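# Slide the held gear down onto its shaft

## Task

The left gripper starts out holding a gear a little above the top of a shaft. Lower the gear onto that shaft until it is fully seated and sitting square to the shaft, with its teeth engaged with the two neighbouring gears. If the gear is forced or wedged with too much force, the task counts as failed.

## Robot and tools

Robot: two six-joint arms, left_arm and right_arm, each ending in a parallel two-finger gripper. Every list of joint numbers uses the same order: waist, shoulder, elbow, wrist pitch, wrist yaw, wrist roll. Stated ranges in rad: waist -2.618 to 3.054, shoulder 0.000 to 3.142, elbow 0.000 to 3.142, wrist pitch -1.571 to 1.571, wrist yaw -1.571 to 1.571, wrist roll -2.094 to 2.094. The true ends may differ from these by up to 0.059 rad (first four joints) or 0.124 rad (yaw, roll).

Frames: the scene frame has its origin at table-top height midway between the arms, +z up, +x out over the table, and left_arm on the +y side. The left base sits near y = +0.317 m and the right base near y = -0.284 m, both nearly level. Each gripper's end_effector_position (m) and end_effector_quat_wxyz are given in that arm's own base frame, and may be off by a few cm. That point lies between the finger pads, just behind the tips; the fingers point along the gripper's +z and close along its y. Fixed camera poses use the scene frame; wrist camera poses use their arm's base frame.

execute_actions(actions, cameras): actions is a list of up to 15 actions, run in order. Each action is a list of up to 15 rows, each row lasting 1/30 s; if there are fewer than 15, the final row is repeated. A row is one flat list of 14 numbers, each in [-1, 1], covering both arms: left_arm's 6 joint values then its opening, followed by right_arm's 6 joint values then its opening. Joint values are offsets from the Joint targets as they stood when that action began (not from the previous row), scaled so that 1.0 equals 2.224 rad for waist, shoulder and elbow and 8.485 rad for the three wrist joints. Giving the same offset in a later action moves the joint further. Opening is absolute, not an offset: +1 fully open (pad gap about 87 mm), 0 about 31 to 49 mm, -1 closed. An action asking a joint more than 0.059 rad (or 0.124 rad for yaw and roll) beyond its range is rejected for both arms. An empty actions list just reports state and images. cameras takes names (cam_high, cam_left_wrist, cam_right_wrist), ["all"] or [].

move(target, speed, blend, opening_speed, blocking, cameras): target is one 14-number row laid out as above, or a list of up to 15 such rows; every row's joint values are offsets from the current Joint targets, not from the row before, and each row's openings are absolute. All joints of both arms travel together, so a gripper traces a curve, and nothing avoids obstacles. speed is rad/s for whichever joint has farthest to go (0.004 to 12.57, default 0.5), one number or one per row. blend (rad) rounds corners between rows; 0 stops at each. opening_speed is the rate of change of the opening command per second, at least 0.2. blocking=false returns after about 0.5 s while motion continues. The result adds a move: line, such as done, off_target (at rest but a joint more than 0.035 rad away), moving, held or fault, plus limits=held if steps were withheld. done does not mean contact was avoided.

wait(seconds): 0 to 3600; lets the scene run without new commands, and ends early if a running move finishes. stop(): brakes a running move, needing some distance. zoom_image(camera, region): region is [x0, y0, x1, y1] in pixels of that camera's newest 896x504 image, at most 504 by 504. read_manual(section) only returns licence text. finished_scene(scene) ends the scene with its number; it is final, so the gear must stay seated without the robot's help.

Results: Joint positions (rad, plus gripper 0 closed to 1 open) and Joint velocities per arm; Joint targets, the base for the next offsets; Tool commands, the current opening commands; grip_measured, the measured opening on the command scale; Joint torques (positive toward larger angle, offset and noisy). "joint sent to its limit" means a joint was clipped at its end. "joint command not followed" means a clearance check altered some steps. MOTOR HOT warns of heating; at 90 °C a fault folds that arm and it stops working.

Gripping and care: to keep hold of the gear, keep the left opening about 0.04 below grip_measured at first contact; sending a different opening drops or releases it. To leave a gripper unchanged, resend its current command, since 0 is a real command. Lower the gear slowly and in small steps, checking alignment with cam_high and the wrist cameras; tilting, jamming or pressing hard on the shaft fails the task. Touches hit harder at high speed or when the target lies well past the contact point. If an arm is pressing on something, command its targets back past its measured positions. Do not let the arms, fingers or wrist-camera cables touch each other, fixtures or the table hard, do not let anything fall or leave the table, and avoid holding an arm stretched out for long, which heats motors. A loose object may occasionally be nudged by an outside push.

Each tool is called after "Request:" by a JSON object that holds its "fn" and its "kwargs".

## Session

Request:
{"fn": "execute_actions", "kwargs": {"actions": []}}

Request:
{"fn": "zoom_image", "kwargs": {"camera": "cam_left_wrist", "region": [330, 120, 570, 370]}}

Request:
{"fn": "zoom_image", "kwargs": {"camera": "cam_high", "region": [470, 190, 620, 320]}}

Nothing of this call was run. Scene 2 begins with your next reply.

Nothing of this call was run. Scene 2 begins with your next reply.

Nothing of this call was run. Scene 2 begins with your next reply.

Request:
{"fn": "execute_actions", "kwargs": {"actions": []}}

Request:
{"fn": "zoom_image", "kwargs": {"camera": "cam_left_wrist", "region": [330, 120, 570, 370]}}

Request:
{"fn": "zoom_image", "kwargs": {"camera": "cam_high", "region": [470, 190, 620, 320]}}

Scene clock: 0.00 s.
left_arm: end_effector_position=(+0.2872, -0.1412, +0.1220) grip_measured=-0.477 end_effector_quat_wxyz=(-0.013, +0.871, +0.491, +0.015) | right_arm: end_effector_position=(+0.3825, +0.0000, +0.3605) grip_measured=+1.000 end_effector_quat_wxyz=(+0.707, +0.000, +0.707, +0.000)
Joint positions: left_arm=[-0.609 1.758 1.506 -1.328 -0.039 1.507 0.261] | right_arm=[0 1.047 1.047 0 0 0 1]
Joint velocities: within noise
Joint torques (N m): no reading
Heat: left arm: 28 °C; right arm: 26 °C.
Joint targets: left_arm=[-0.607 1.748 1.513 -1.332 -0.044 1.507] | right_arm=[0.000 1.043 1.058 0.005 0.000 0.000]
Tool commands: left_gripper/opening=-1.0 right_gripper/opening=+1.0
camera_calibration:
cam_left_wrist: T_world_to_cam=[[-0.85316, 0.52164, 0.00271, 0.31689], [0.31177, 0.50572, 0.80439, -0.09703], [0.41824, 0.68712, -0.59409, 0.19081]] pos_world=[0.2208, -0.24735, 0.19055]

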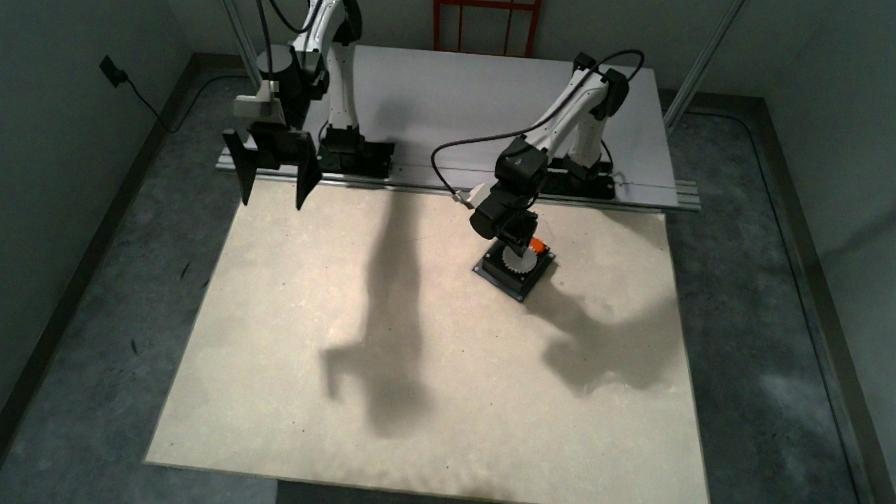

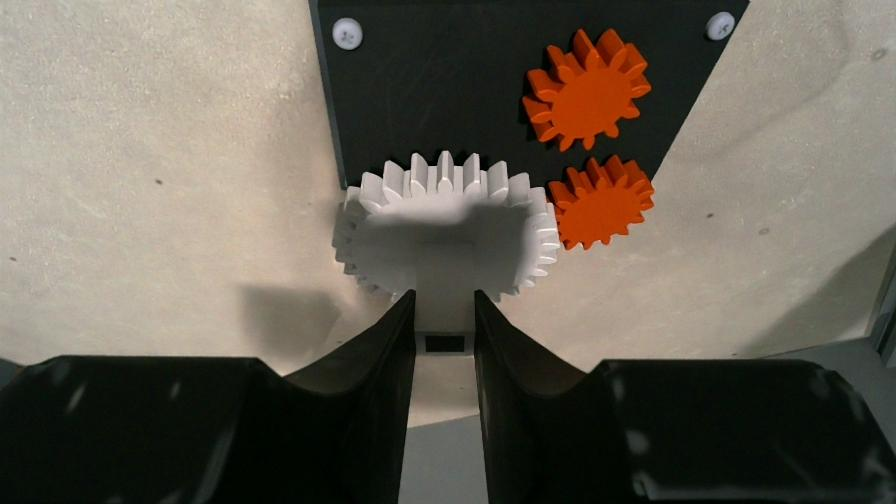

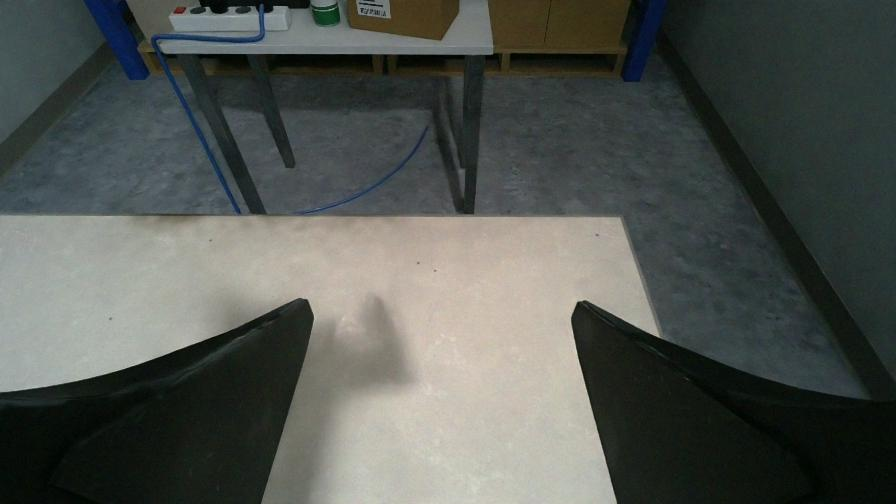

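Scaled by 2.016 from the camera's image (finer frame: 1280x720).

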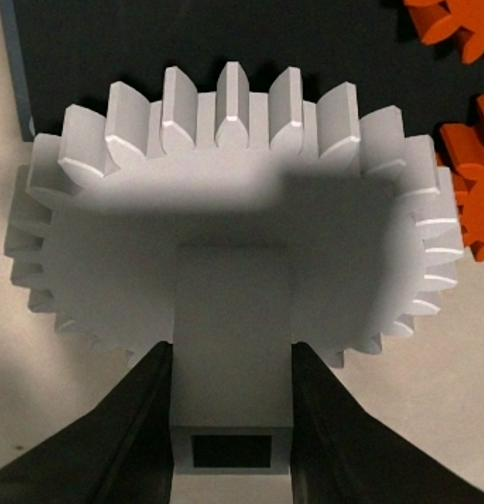

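Scaled by 3.360 from the camera's image (finer frame: 1280x720).

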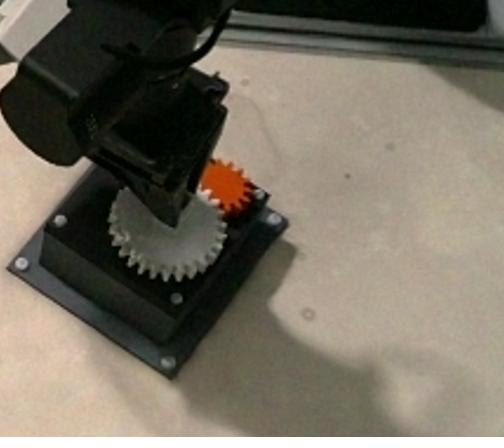

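Request:
{"fn": "move", "kwargs": {"target": [[0,-0.001,0.06,-0.0159,0,0,-1,0,0,0,0,0,0,1],[0,-0.001,0.0879,-0.0233,-0.039,0,-1,0,0,0,0,0,0,1]], "blend": [0.05,0], "speed": 0.8, "cameras": ["cam_high","cam_left_wrist"]}}

Request:
{"fn": "zoom_image", "kwargs": {"camera": "cam_left_wrist", "region": [310, 0, 760, 300]}}

Request:
{"fn": "zoom_image", "kwargs": {"camera": "cam_high", "region": [460, 210, 600, 310]}}

Scene clock: 25.63 s.
left_arm: end_effector_position=(+0.3135, -0.0963, +0.1908) grip_measured=-0.477 end_effector_quat_wxyz=(-0.083, +0.858, +0.482, +0.157) | right_arm: end_effector_position=(+0.3825, +0.0000, +0.3605) grip_measured=+1.000 end_effector_quat_wxyz=(+0.707, +0.000, +0.707, +0.000)
Joint positions: left_arm=[-0.609 1.758 1.685 -1.511 -0.357 1.507 0.261] | right_arm=[0 1.047 1.047 0 0 0 1]
Joint torques (N m): left_arm=[-0.02 -7.38 7.12 0.18 -0.28 -0.04] | right_arm=[-0.25 -2.82 8.1 2.25 -0.06 0.09]
Heat: left arm: 31 °C; right arm: 31 °C.
Joint targets: left_arm=[-0.607 1.746 1.708 -1.529 -0.375 1.507] | right_arm=[0.000 1.043 1.058 0.005 0.000 0.000]
move: done
cam_left_wrist: T_world_to_cam=[[-0.85035, 0.52608, -0.01173, 0.31801], [0.15556, 0.27261, 0.94947, -0.18443], [0.50269, 0.80556, -0.31365, 0.12127]] pos_world=[0.23814, -0.21471, 0.21688]

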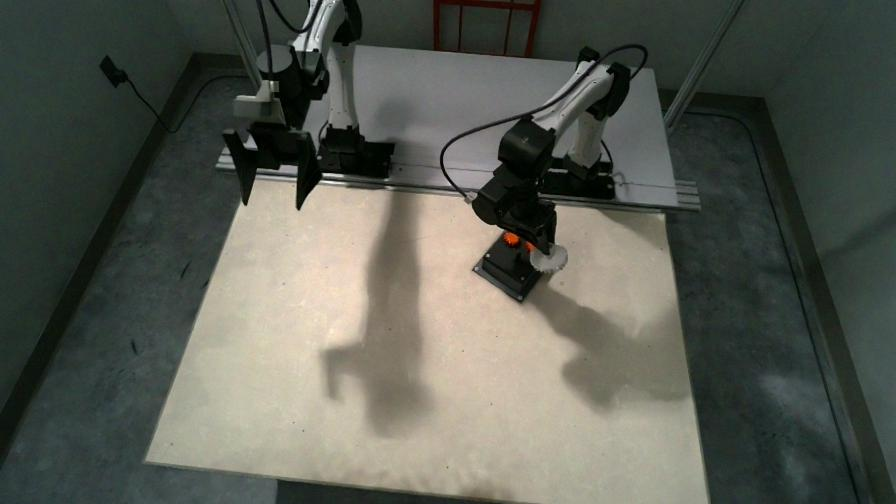

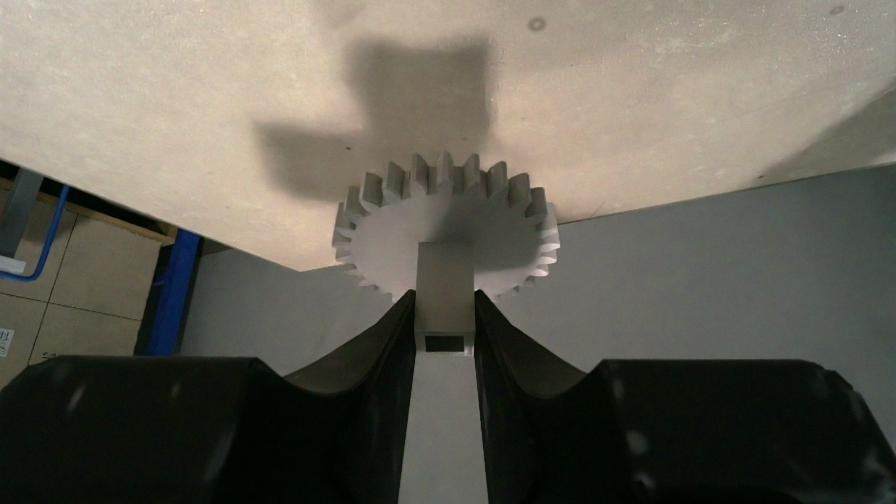

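Scaled by 1.120 from the camera's image (finer frame: 1280x720).

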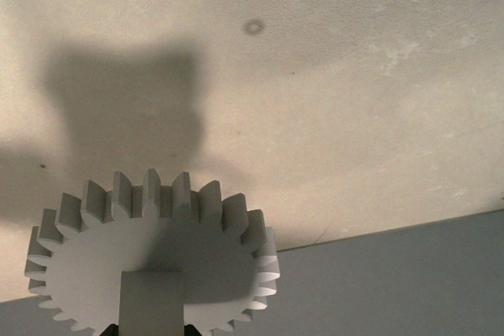

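Scaled by 3.600 from the camera's image (finer frame: 1280x720).

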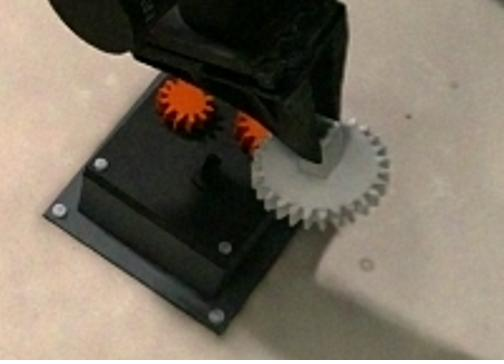

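Request:
{"fn": "move", "kwargs": {"target": [-0.067,0,0,0,0,0,-1,0,0,0,0,0,0,1], "speed": 0.7, "cameras": ["cam_high","cam_left_wrist"]}}

Request:
{"fn": "zoom_image", "kwargs": {"camera": "cam_left_wrist", "region": [310, 0, 760, 300]}}

Request:
{"fn": "zoom_image", "kwargs": {"camera": "cam_high", "region": [460, 210, 600, 310]}}

Scene clock: 30.77 s.
left_arm: end_effector_position=(+0.2972, -0.1390, +0.1913) grip_measured=-0.477 end_effector_quat_wxyz=(-0.073, +0.890, +0.419, +0.165) | right_arm: end_effector_position=(+0.3825, +0.0000, +0.3605) grip_measured=+1.000 end_effector_quat_wxyz=(+0.707, +0.000, +0.707, +0.000)
Joint positions: left_arm=[-0.751 1.758 1.685 -1.512 -0.362 1.507 0.261] | right_arm=[0 1.047 1.047 0 0 0 1]
Joint torques (N m): left_arm=[-0.66 -7.42 7.05 0.19 -0.19 -0.02] | right_arm=[-0.25 -2.82 8.1 2.25 -0.06 0.1]
Heat: left arm: 31 °C; right arm: 31 °C.
Joint targets: left_arm=[-0.756 1.746 1.708 -1.530 -0.375 1.507] | right_arm=[0.000 1.043 1.058 0.005 0.000 0.000]
move: done
cam_left_wrist: T_world_to_cam=[[-0.76732, 0.64116, -0.01133, 0.31779], [0.18932, 0.24338, 0.95128, -0.1852], [0.61268, 0.72779, -0.30813, 0.11949]] pos_world=[0.2057, -0.24564, 0.2166]

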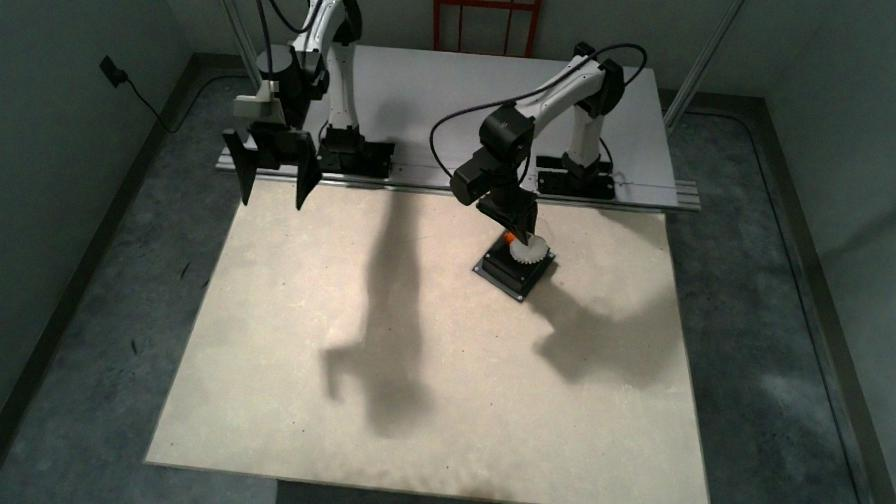

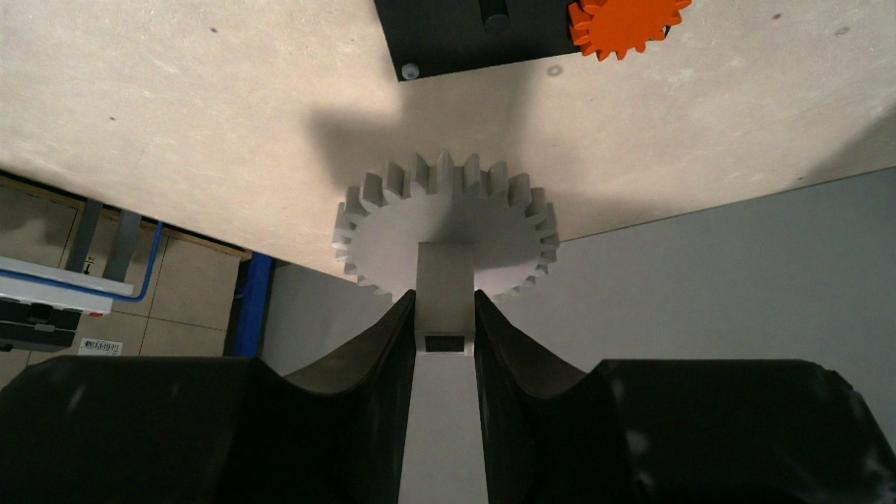

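Scaled by 1.120 from the camera's image (finer frame: 1280x720).

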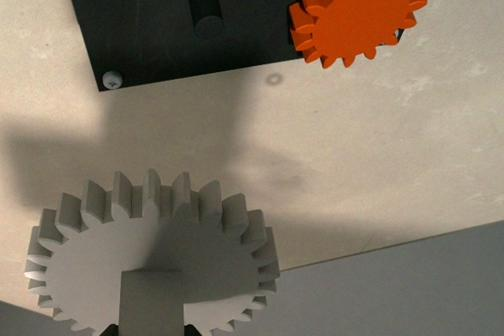

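Scaled by 3.600 from the camera's image (finer frame: 1280x720).

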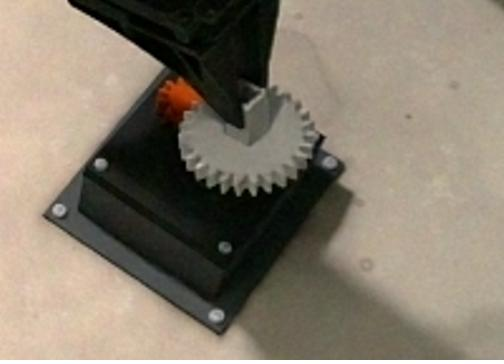

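Request:
{"fn": "move", "kwargs": {"target": [-0.067,0,0,0,0,0,-1,0,0,0,0,0,0,1], "speed": 0.7, "cameras": ["cam_left_wrist"]}}

Request:
{"fn": "zoom_image", "kwargs": {"camera": "cam_left_wrist", "region": [330, 0, 780, 300]}}

Scene clock: 36.13 s.
left_arm: end_effector_position=(+0.2735, -0.1813, +0.1915) grip_measured=-0.477 end_effector_quat_wxyz=(-0.061, +0.918, +0.352, +0.171) | right_arm: end_effector_position=(+0.3825, +0.0000, +0.3605) grip_measured=+1.000 end_effector_quat_wxyz=(+0.707, +0.000, +0.707, +0.000)
Joint positions: left_arm=[-0.899 1.758 1.685 -1.512 -0.364 1.507 0.261] | right_arm=[0 1.047 1.047 0 0 0 1]
Joint torques (N m): left_arm=[-0.66 -7.3 7.1 0.19 -0.18 -0.02] | right_arm=[-0.25 -2.81 8.1 2.25 -0.07 0.09]
Heat: left arm: 32 °C; right arm: 31 °C.
Joint targets: left_arm=[-0.906 1.746 1.708 -1.530 -0.375 1.507] | right_arm=[0.000 1.043 1.058 0.005 0.000 0.000]
move: done
cam_left_wrist: T_world_to_cam=[[-0.66373, 0.74788, -0.01145, 0.31783], [0.2219, 0.21151, 0.95185, -0.18539], [0.7143, 0.62923, -0.30634, 0.1188]] pos_world=[0.16724, -0.27324, 0.2165]

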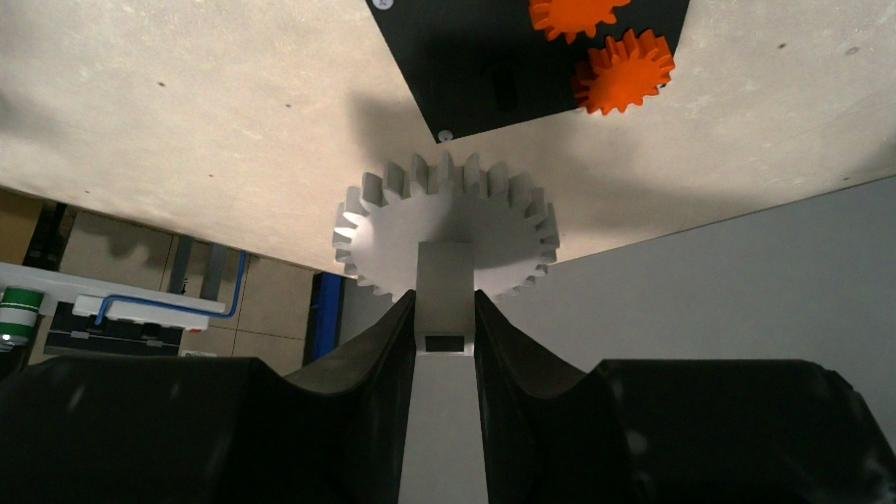

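Scaled by 1.120 from the camera's image (finer frame: 1280x720).

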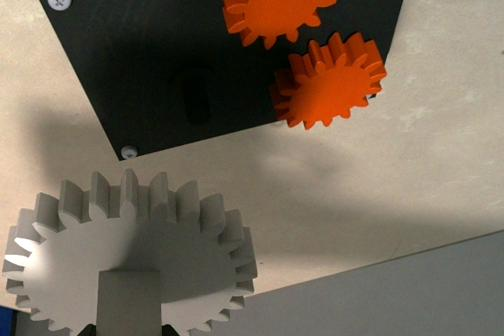

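Request:
{"fn": "move", "kwargs": {"target": [0.1344,0,0,0,0,0,-1,0.427,-0.152,-0.0436,-0.0285,0,0,1], "speed": 0.8, "cameras": ["cam_high","cam_right_wrist"]}}

Request:
{"fn": "zoom_image", "kwargs": {"camera": "cam_high", "region": [465, 215, 585, 305]}}

Scene clock: 109.70 s.
left_arm: end_effector_position=(+0.3135, -0.0969, +0.1915) grip_measured=-0.477 end_effector_quat_wxyz=(-0.085, +0.859, +0.479, +0.160) | right_arm: end_effector_position=(+0.1708, +0.2364, +0.3731) grip_measured=+1.000 end_effector_quat_wxyz=(+0.638, -0.317, +0.621, +0.326)
Joint positions: left_arm=[-0.614 1.758 1.685 -1.512 -0.364 1.507 0.261] | right_arm=[0.945 0.712 0.975 -0.235 0 0 1]
Joint torques (N m): left_arm=[0.4 -7.43 7.15 0.17 -0.16 -0.03] | right_arm=[0.18 -0.46 5.19 2.16 -0.06 0.09]
Heat: left arm: 35 °C; right arm: 35 °C.
Joint targets: left_arm=[-0.607 1.746 1.708 -1.530 -0.375 1.507] | right_arm=[0.950 0.705 0.961 -0.236 0.000 0.000]
move: done
cam_right_wrist: T_world_to_cam=[[0.81318, -0.58197, 0.00757, -0.00608], [-0.42756, -0.60615, -0.67066, 0.48685], [0.39489, 0.54212, -0.74173, 0.22612]] pos_world=[0.12381, 0.16898, 0.49427]

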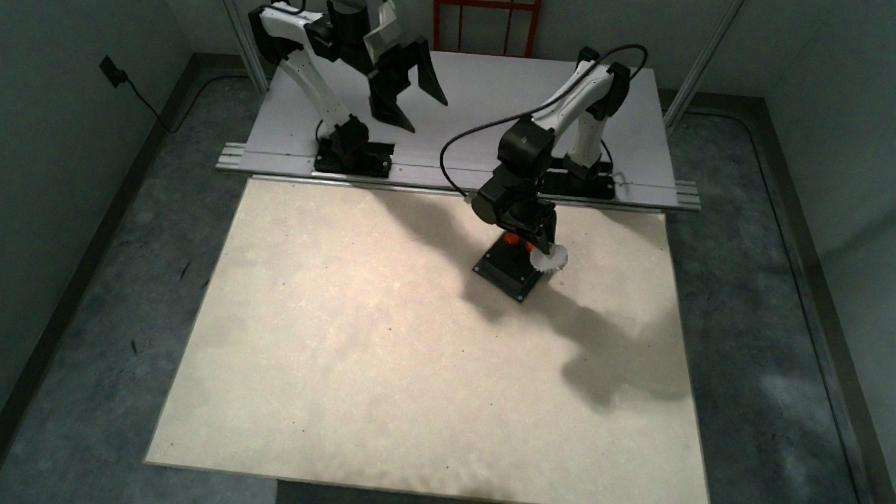

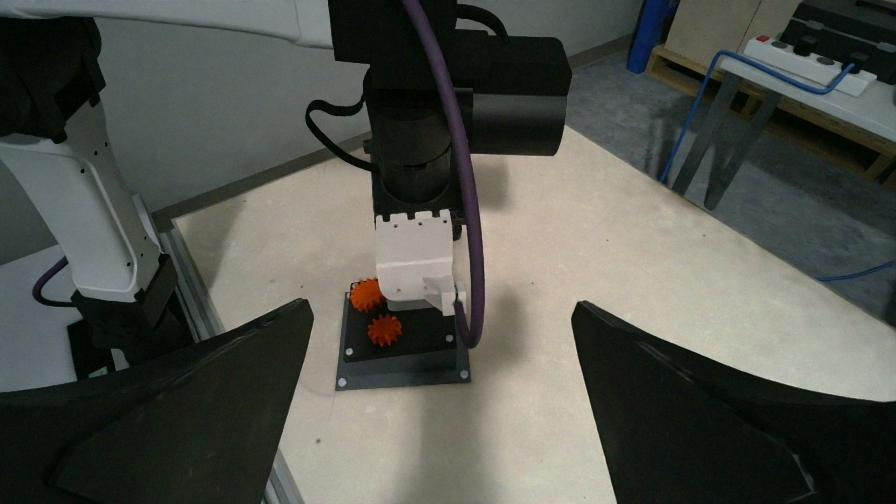

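Scaled by 4.200 from the camera's image (finer frame: 1280x720).

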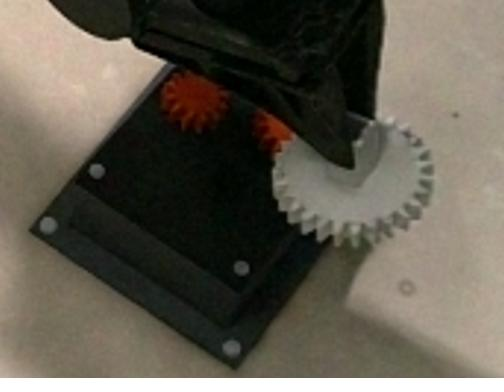

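Request:
{"fn": "zoom_image", "kwargs": {"camera": "cam_right_wrist", "region": [325, 270, 485, 400]}}

Scaled by 3.150 from the camera's image (finer frame: 1280x720).

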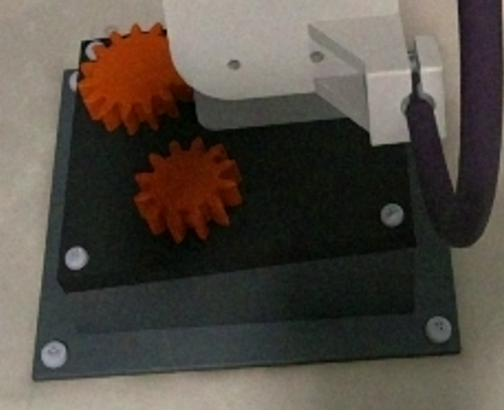

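Request:
{"fn": "move", "kwargs": {"target": [0.009,-0.0948,-0.1243,0.02687,0.04455,0,-1,0,0,0,0,0,0,1], "speed": 0.6, "cameras": ["cam_high","cam_left_wrist","cam_right_wrist"]}}

Request:
{"fn": "zoom_image", "kwargs": {"camera": "cam_high", "region": [465, 205, 585, 305]}}

Request:
{"fn": "zoom_image", "kwargs": {"camera": "cam_right_wrist", "region": [325, 270, 485, 400]}}

Request:
{"fn": "zoom_image", "kwargs": {"camera": "cam_left_wrist", "region": [310, 0, 760, 310]}}

Scene clock: 243.77 s.
left_arm: end_effector_position=(+0.2714, -0.1332, +0.1582) grip_measured=-0.477 end_effector_quat_wxyz=(+0.057, +0.867, +0.495, +0.030) | right_arm: end_effector_position=(+0.1708, +0.2364, +0.3729) grip_measured=+1.000 end_effector_quat_wxyz=(+0.638, -0.317, +0.621, +0.326)
Joint positions: left_arm=[-0.597 1.569 1.441 -1.315 -0.004 1.507 0.261] | right_arm=[0.945 0.712 0.975 -0.236 0 0 1]
Joint torques (N m): left_arm=[0.81 -7.76 4.68 0.73 0.3 -0.04] | right_arm=[0.18 -0.44 5.19 2.17 -0.06 0.09]
Heat: left arm: 36 °C; right arm: 38 °C.
Joint targets: left_arm=[-0.587 1.536 1.432 -1.302 0.003 1.507] | right_arm=[0.950 0.705 0.961 -0.236 0.000 0.000]
move: done
cam_left_wrist: T_world_to_cam=[[-0.85203, 0.5064, -0.13268, 0.31824], [0.23216, 0.59269, 0.77125, -0.08677], [0.4692, 0.62633, -0.62255, 0.19596]] pos_world=[0.19936, -0.23246, 0.23114]
cam_right_wrist: T_world_to_cam=[[0.81318, -0.58196, 0.00756, -0.00607], [-0.42784, -0.60653, -0.67013, 0.48662], [0.39458, 0.5417, -0.7422, 0.22639]] pos_world=[0.12381, 0.16898, 0.49417]

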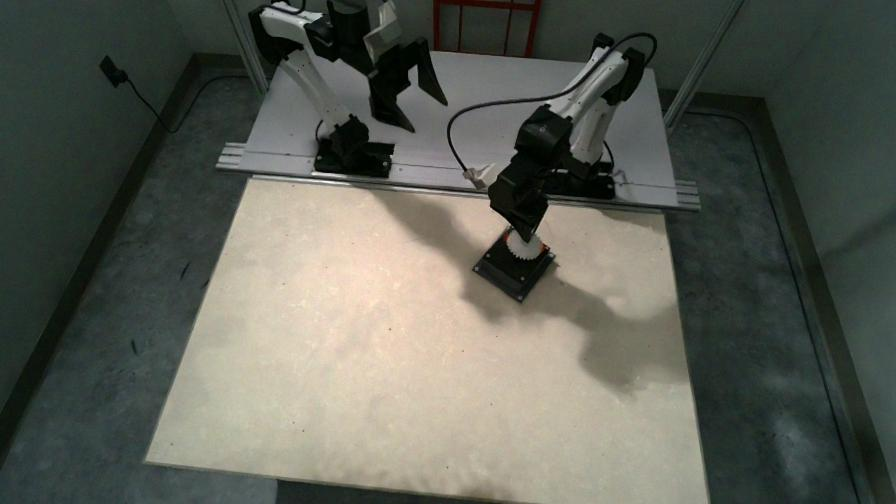

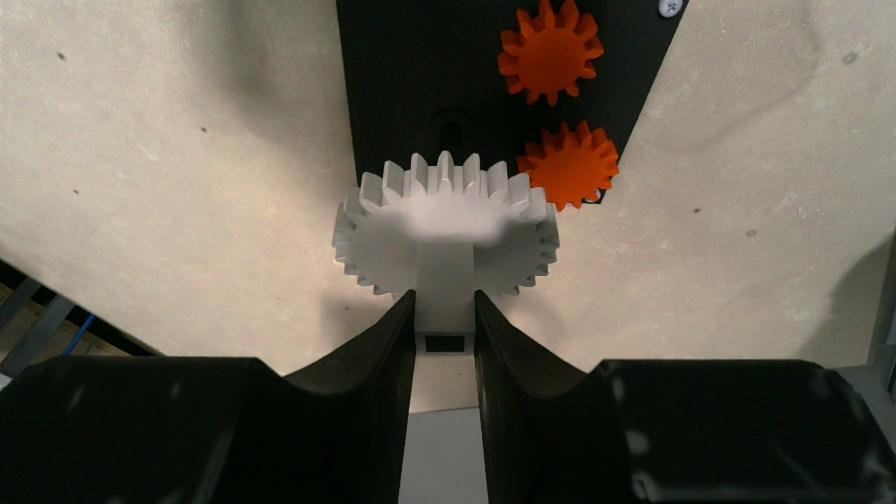

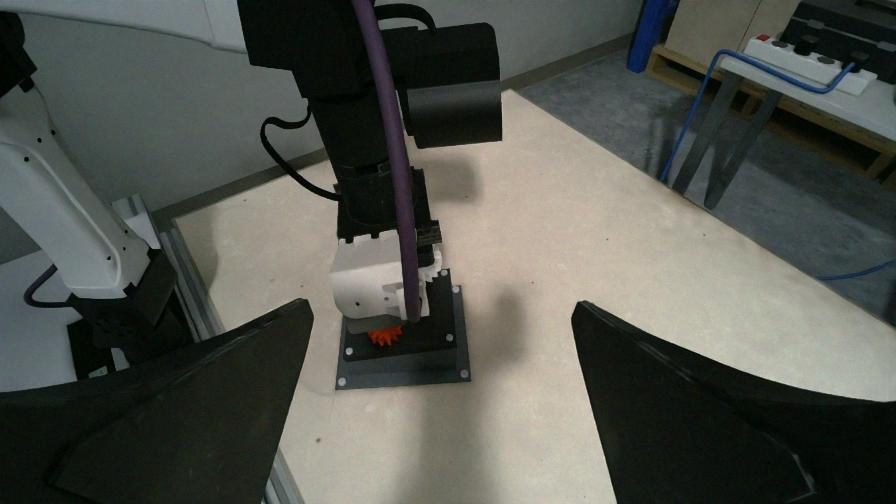

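Scaled by 4.200 from the camera's image (finer frame: 1280x720).

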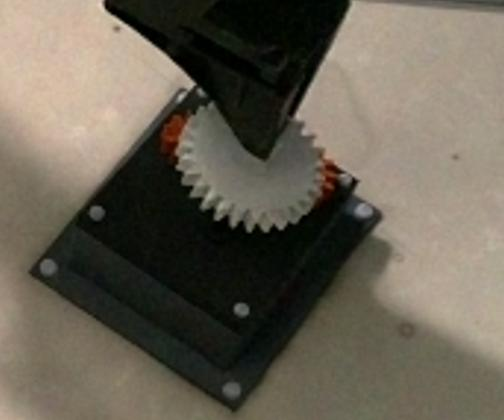

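Scaled by 3.150 from the camera's image (finer frame: 1280x720).

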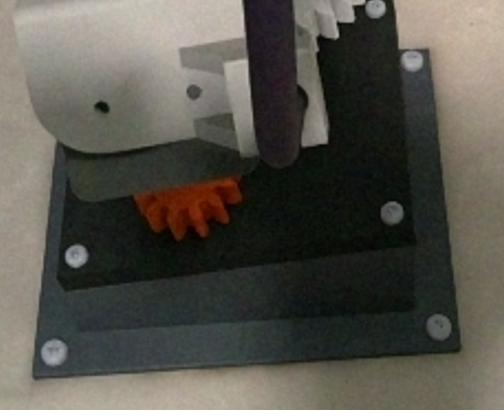

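Scaled by 1.120 from the camera's image (finer frame: 1280x720).

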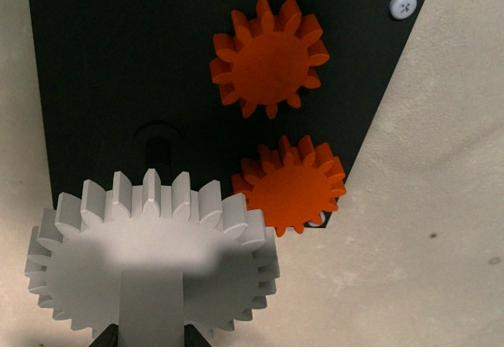

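Request:
{"fn": "move", "kwargs": {"target": [-0.0034,-0.0074,-0.0465,0.01201,0.00118,0,-1,0,0,0,0,0,0,1], "speed": 0.2, "cameras": ["cam_high","cam_left_wrist"]}}

Request:
{"fn": "zoom_image", "kwargs": {"camera": "cam_high", "region": [475, 210, 571, 290]}}

Request:
{"fn": "zoom_image", "kwargs": {"camera": "cam_left_wrist", "region": [310, 0, 760, 310]}}

Scene clock: 280.13 s.
left_arm: end_effector_position=(+0.2710, -0.1352, +0.1364) grip_measured=-0.477 end_effector_quat_wxyz=(+0.065, +0.866, +0.494, +0.029) | right_arm: end_effector_position=(+0.1708, +0.2364, +0.3729) grip_measured=+1.000 end_effector_quat_wxyz=(+0.638, -0.317, +0.621, +0.326)
Joint positions: left_arm=[-0.597 1.552 1.338 -1.213 0.006 1.507 0.261] | right_arm=[0.945 0.712 0.975 -0.236 0 0 1]
Joint torques (N m): left_arm=[0.05 -7.71 4.83 0.75 0.32 -0.02] | right_arm=[0.18 -0.44 5.19 2.17 -0.06 0.09]
Heat: left arm: 36 °C; right arm: 38 °C.
Joint targets: left_arm=[-0.594 1.519 1.328 -1.200 0.013 1.507] | right_arm=[0.950 0.705 0.961 -0.236 0.000 0.000]
move: done
cam_left_wrist: T_world_to_cam=[[-0.85041, 0.50524, -0.14672, 0.31738], [0.22798, 0.60521, 0.76272, -0.06471], [0.47416, 0.61518, -0.62986, 0.18195]] pos_world=[0.19838, -0.23313, 0.21053]

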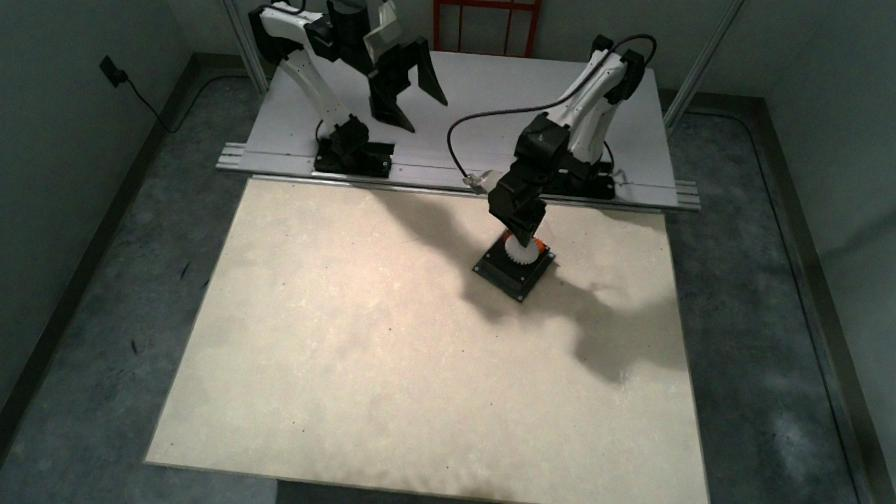

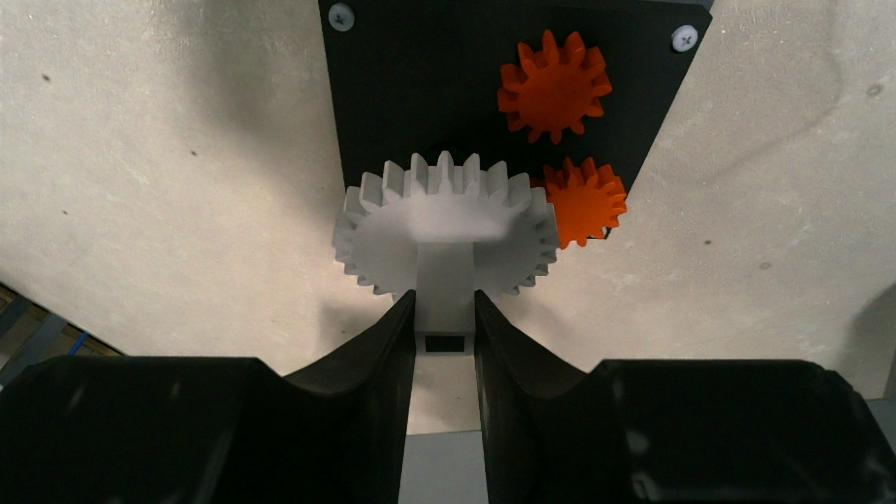

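Scaled by 5.250 from the camera's image (finer frame: 1280x720).

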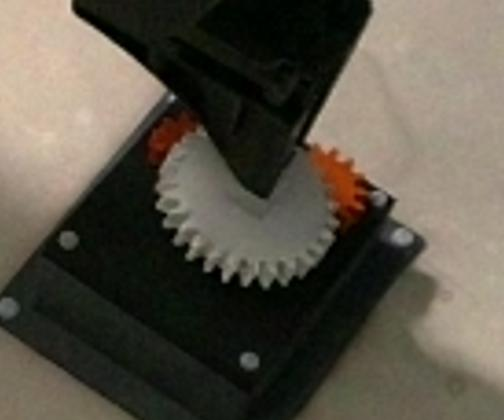

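Scaled by 1.120 from the camera's image (finer frame: 1280x720).

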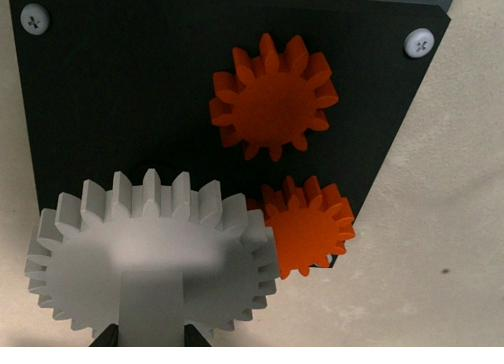

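Request:
{"fn": "move", "kwargs": {"target": [-0.0027,0.0035,-0.0213,0.00648,0,0,-1,0,0,0,0,0,0,1], "speed": 0.1, "cameras": ["cam_high","cam_left_wrist"]}}

Request:
{"fn": "zoom_image", "kwargs": {"camera": "cam_high", "region": [475, 210, 571, 290]}}

Request:
{"fn": "zoom_image", "kwargs": {"camera": "cam_left_wrist", "region": [330, 120, 650, 330]}}

Scene clock: 352.80 s.
left_arm: end_effector_position=(+0.2726, -0.1362, +0.1247) grip_measured=-0.477 end_effector_quat_wxyz=(+0.069, +0.866, +0.494, +0.030) | right_arm: end_effector_position=(+0.1708, +0.2364, +0.3728) grip_measured=+1.000 end_effector_quat_wxyz=(+0.638, -0.318, +0.621, +0.326)
Joint positions: left_arm=[-0.597 1.552 1.29 -1.158 0.006 1.507 0.261] | right_arm=[0.945 0.712 0.975 -0.236 0 0 1]
Joint torques (N m): left_arm=[-0.4 -7.09 4.86 0.75 0.3 -0.04] | right_arm=[0.18 -0.46 5.2 2.17 -0.06 0.09]
Heat: left arm: 36 °C; right arm: 39 °C.
Joint targets: left_arm=[-0.600 1.527 1.281 -1.145 0.013 1.507] | right_arm=[0.950 0.705 0.961 -0.237 0.000 0.000]
move: done
cam_left_wrist: T_world_to_cam=[[-0.84949, 0.50456, -0.15423, 0.31813], [0.22314, 0.60847, 0.76156, -0.05365], [0.4781, 0.61252, -0.62948, 0.17301]] pos_world=[0.19951, -0.23384, 0.19883]

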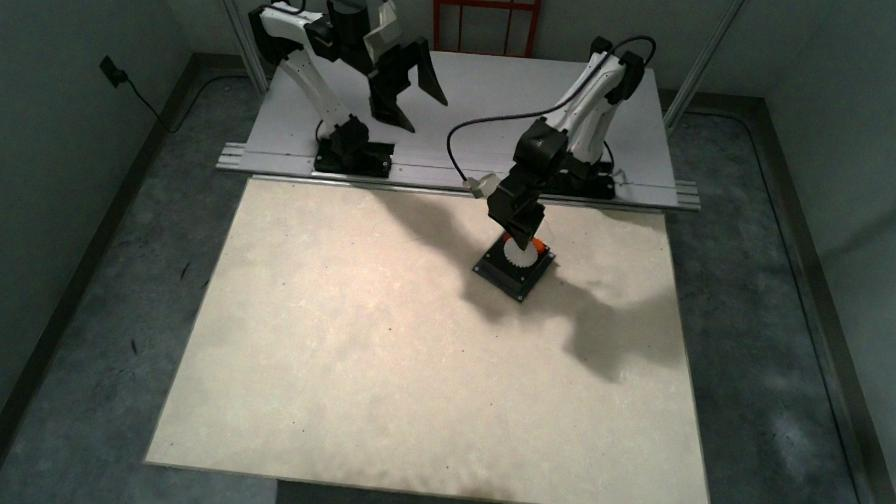

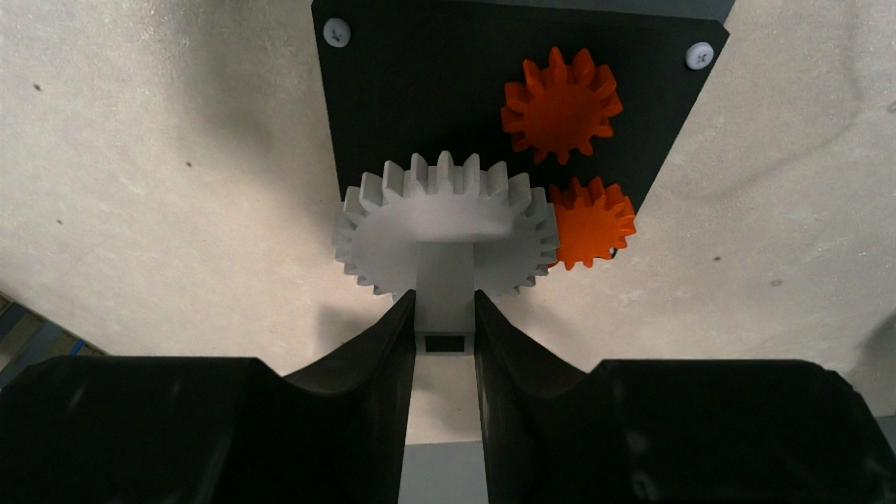

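Scaled by 5.250 from the camera's image (finer frame: 1280x720).

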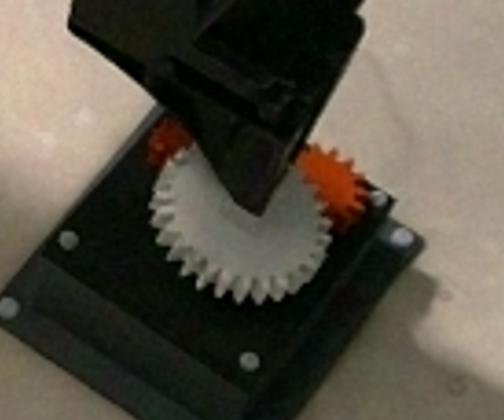

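Scaled by 1.575 from the camera's image (finer frame: 1280x720).

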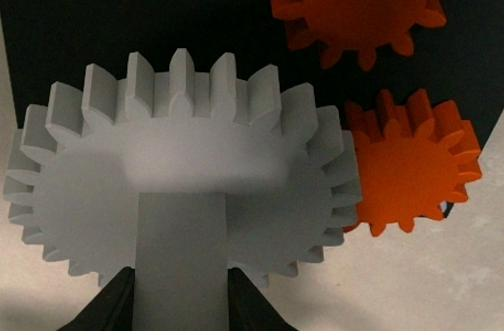

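Request:
{"fn": "move", "kwargs": {"target": [-0.0018,-0.0017,-0.0053,0.00093,0,0,-1,0,0,0,0,0,0,1], "speed": 0.1}}

Scene clock: 377.30 s.
left_arm: end_effector_position=(+0.2718, -0.1357, +0.1216) grip_measured=-0.477 end_effector_quat_wxyz=(+0.067, +0.866, +0.494, +0.030) | right_arm: end_effector_position=(+0.1708, +0.2364, +0.3728) grip_measured=+1.000 end_effector_quat_wxyz=(+0.638, -0.318, +0.621, +0.326)
Joint positions: left_arm=[-0.597 1.552 1.278 -1.15 0.006 1.507 0.261] | right_arm=[0.945 0.712 0.975 -0.236 0 0 1]
Joint torques (N m): left_arm=[-0.81 -7.38 4.83 0.76 0.32 -0.04] | right_arm=[0.18 -0.46 5.2 2.17 -0.06 0.09]
Heat: left arm: 36 °C; right arm: 39 °C.
Joint targets: left_arm=[-0.604 1.523 1.269 -1.137 0.013 1.507] | right_arm=[0.950 0.705 0.961 -0.237 0.000 0.000]
move: done

Request:
{"fn": "move", "kwargs": {"target": [-0.0005,0.0005,-0.00665,0.00187,0,0,-1,0,0,0,0,0,0,1], "speed": 0.05, "cameras": ["cam_high","cam_left_wrist"]}}

Request:
{"fn": "zoom_image", "kwargs": {"camera": "cam_left_wrist", "region": [330, 60, 650, 330]}}

Request:
{"fn": "zoom_image", "kwargs": {"camera": "cam_high", "region": [475, 210, 571, 290]}}

Scene clock: 385.80 s.
left_arm: end_effector_position=(+0.2717, -0.1362, +0.1179) grip_measured=-0.477 end_effector_quat_wxyz=(+0.068, +0.867, +0.494, +0.030) | right_arm: end_effector_position=(+0.1708, +0.2364, +0.3728) grip_measured=+1.000 end_effector_quat_wxyz=(+0.638, -0.318, +0.621, +0.326)
Joint positions: left_arm=[-0.598 1.552 1.264 -1.134 0.006 1.507 0.261] | right_arm=[0.945 0.712 0.975 -0.236 0 0 1]
Joint torques (N m): left_arm=[-0.76 -7.24 4.92 0.77 0.31 -0.01] | right_arm=[0.18 -0.46 5.19 2.17 -0.06 0.09]
Heat: left arm: 36 °C; right arm: 39 °C.
Joint targets: left_arm=[-0.605 1.524 1.254 -1.121 0.013 1.507] | right_arm=[0.950 0.705 0.961 -0.236 0.000 0.000]
move: done
cam_left_wrist: T_world_to_cam=[[-0.84906, 0.50606, -0.15162, 0.31594], [0.22575, 0.60704, 0.76193, -0.04923], [0.47763, 0.6127, -0.62966, 0.16931]] pos_world=[0.1985, -0.23374, 0.19203]

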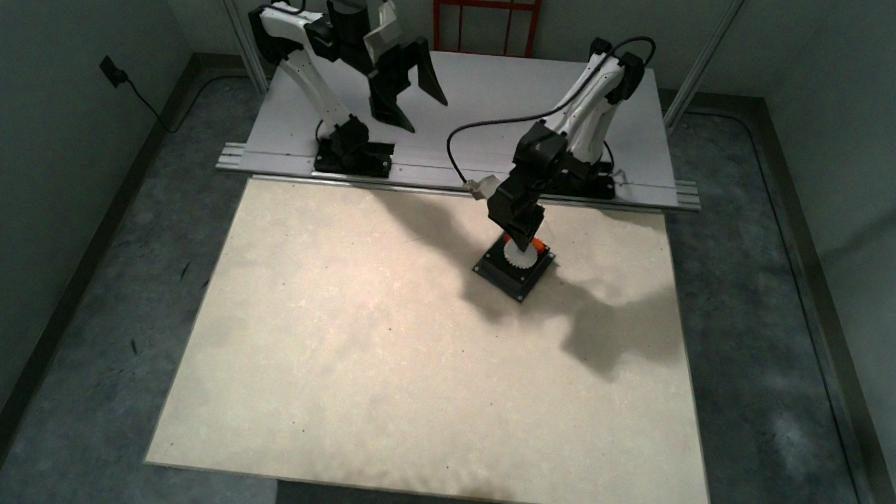

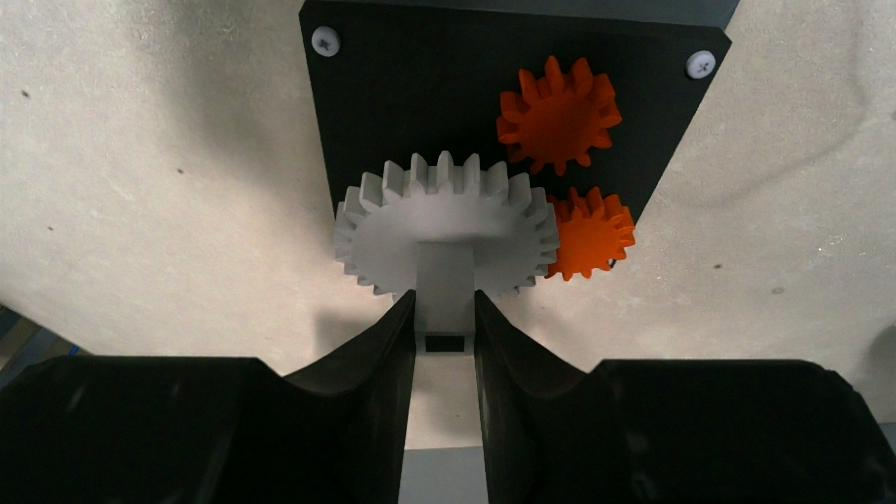

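Scaled by 1.575 from the camera's image (finer frame: 1280x720).

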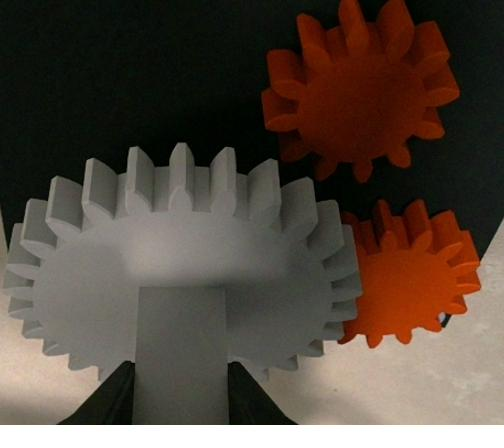

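Scaled by 5.250 from the camera's image (finer frame: 1280x720).

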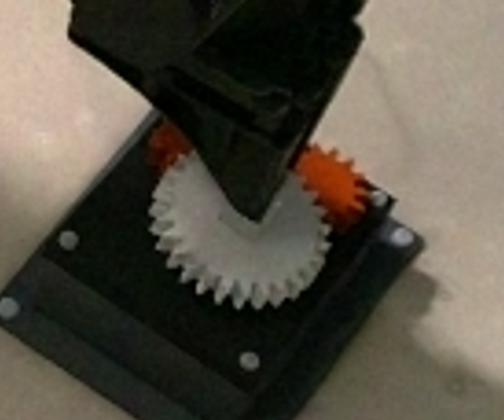

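Request:
{"fn": "move", "kwargs": {"target": [-0.0023,0.0013,-0.0041,0.00141,0,0,-1,0,0,0,0,0,0,1], "speed": 0.05}}

Scene clock: 400.63 s.
left_arm: end_effector_position=(+0.2718, -0.1375, +0.1158) grip_measured=-0.477 end_effector_quat_wxyz=(+0.069, +0.867, +0.492, +0.030) | right_arm: end_effector_position=(+0.1708, +0.2364, +0.3728) grip_measured=+1.000 end_effector_quat_wxyz=(+0.638, -0.318, +0.621, +0.326)
Joint positions: left_arm=[-0.601 1.552 1.255 -1.122 0.006 1.507 0.261] | right_arm=[0.945 0.712 0.975 -0.236 0 0 1]
Joint torques (N m): left_arm=[-0.95 -7.1 4.88 0.78 0.32 -0.02] | right_arm=[0.18 -0.44 5.2 2.17 -0.06 0.09]
Heat: left arm: 36 °C; right arm: 39 °C.
Joint targets: left_arm=[-0.611 1.527 1.245 -1.109 0.013 1.507] | right_arm=[0.950 0.705 0.961 -0.236 0.000 0.000]
move: done


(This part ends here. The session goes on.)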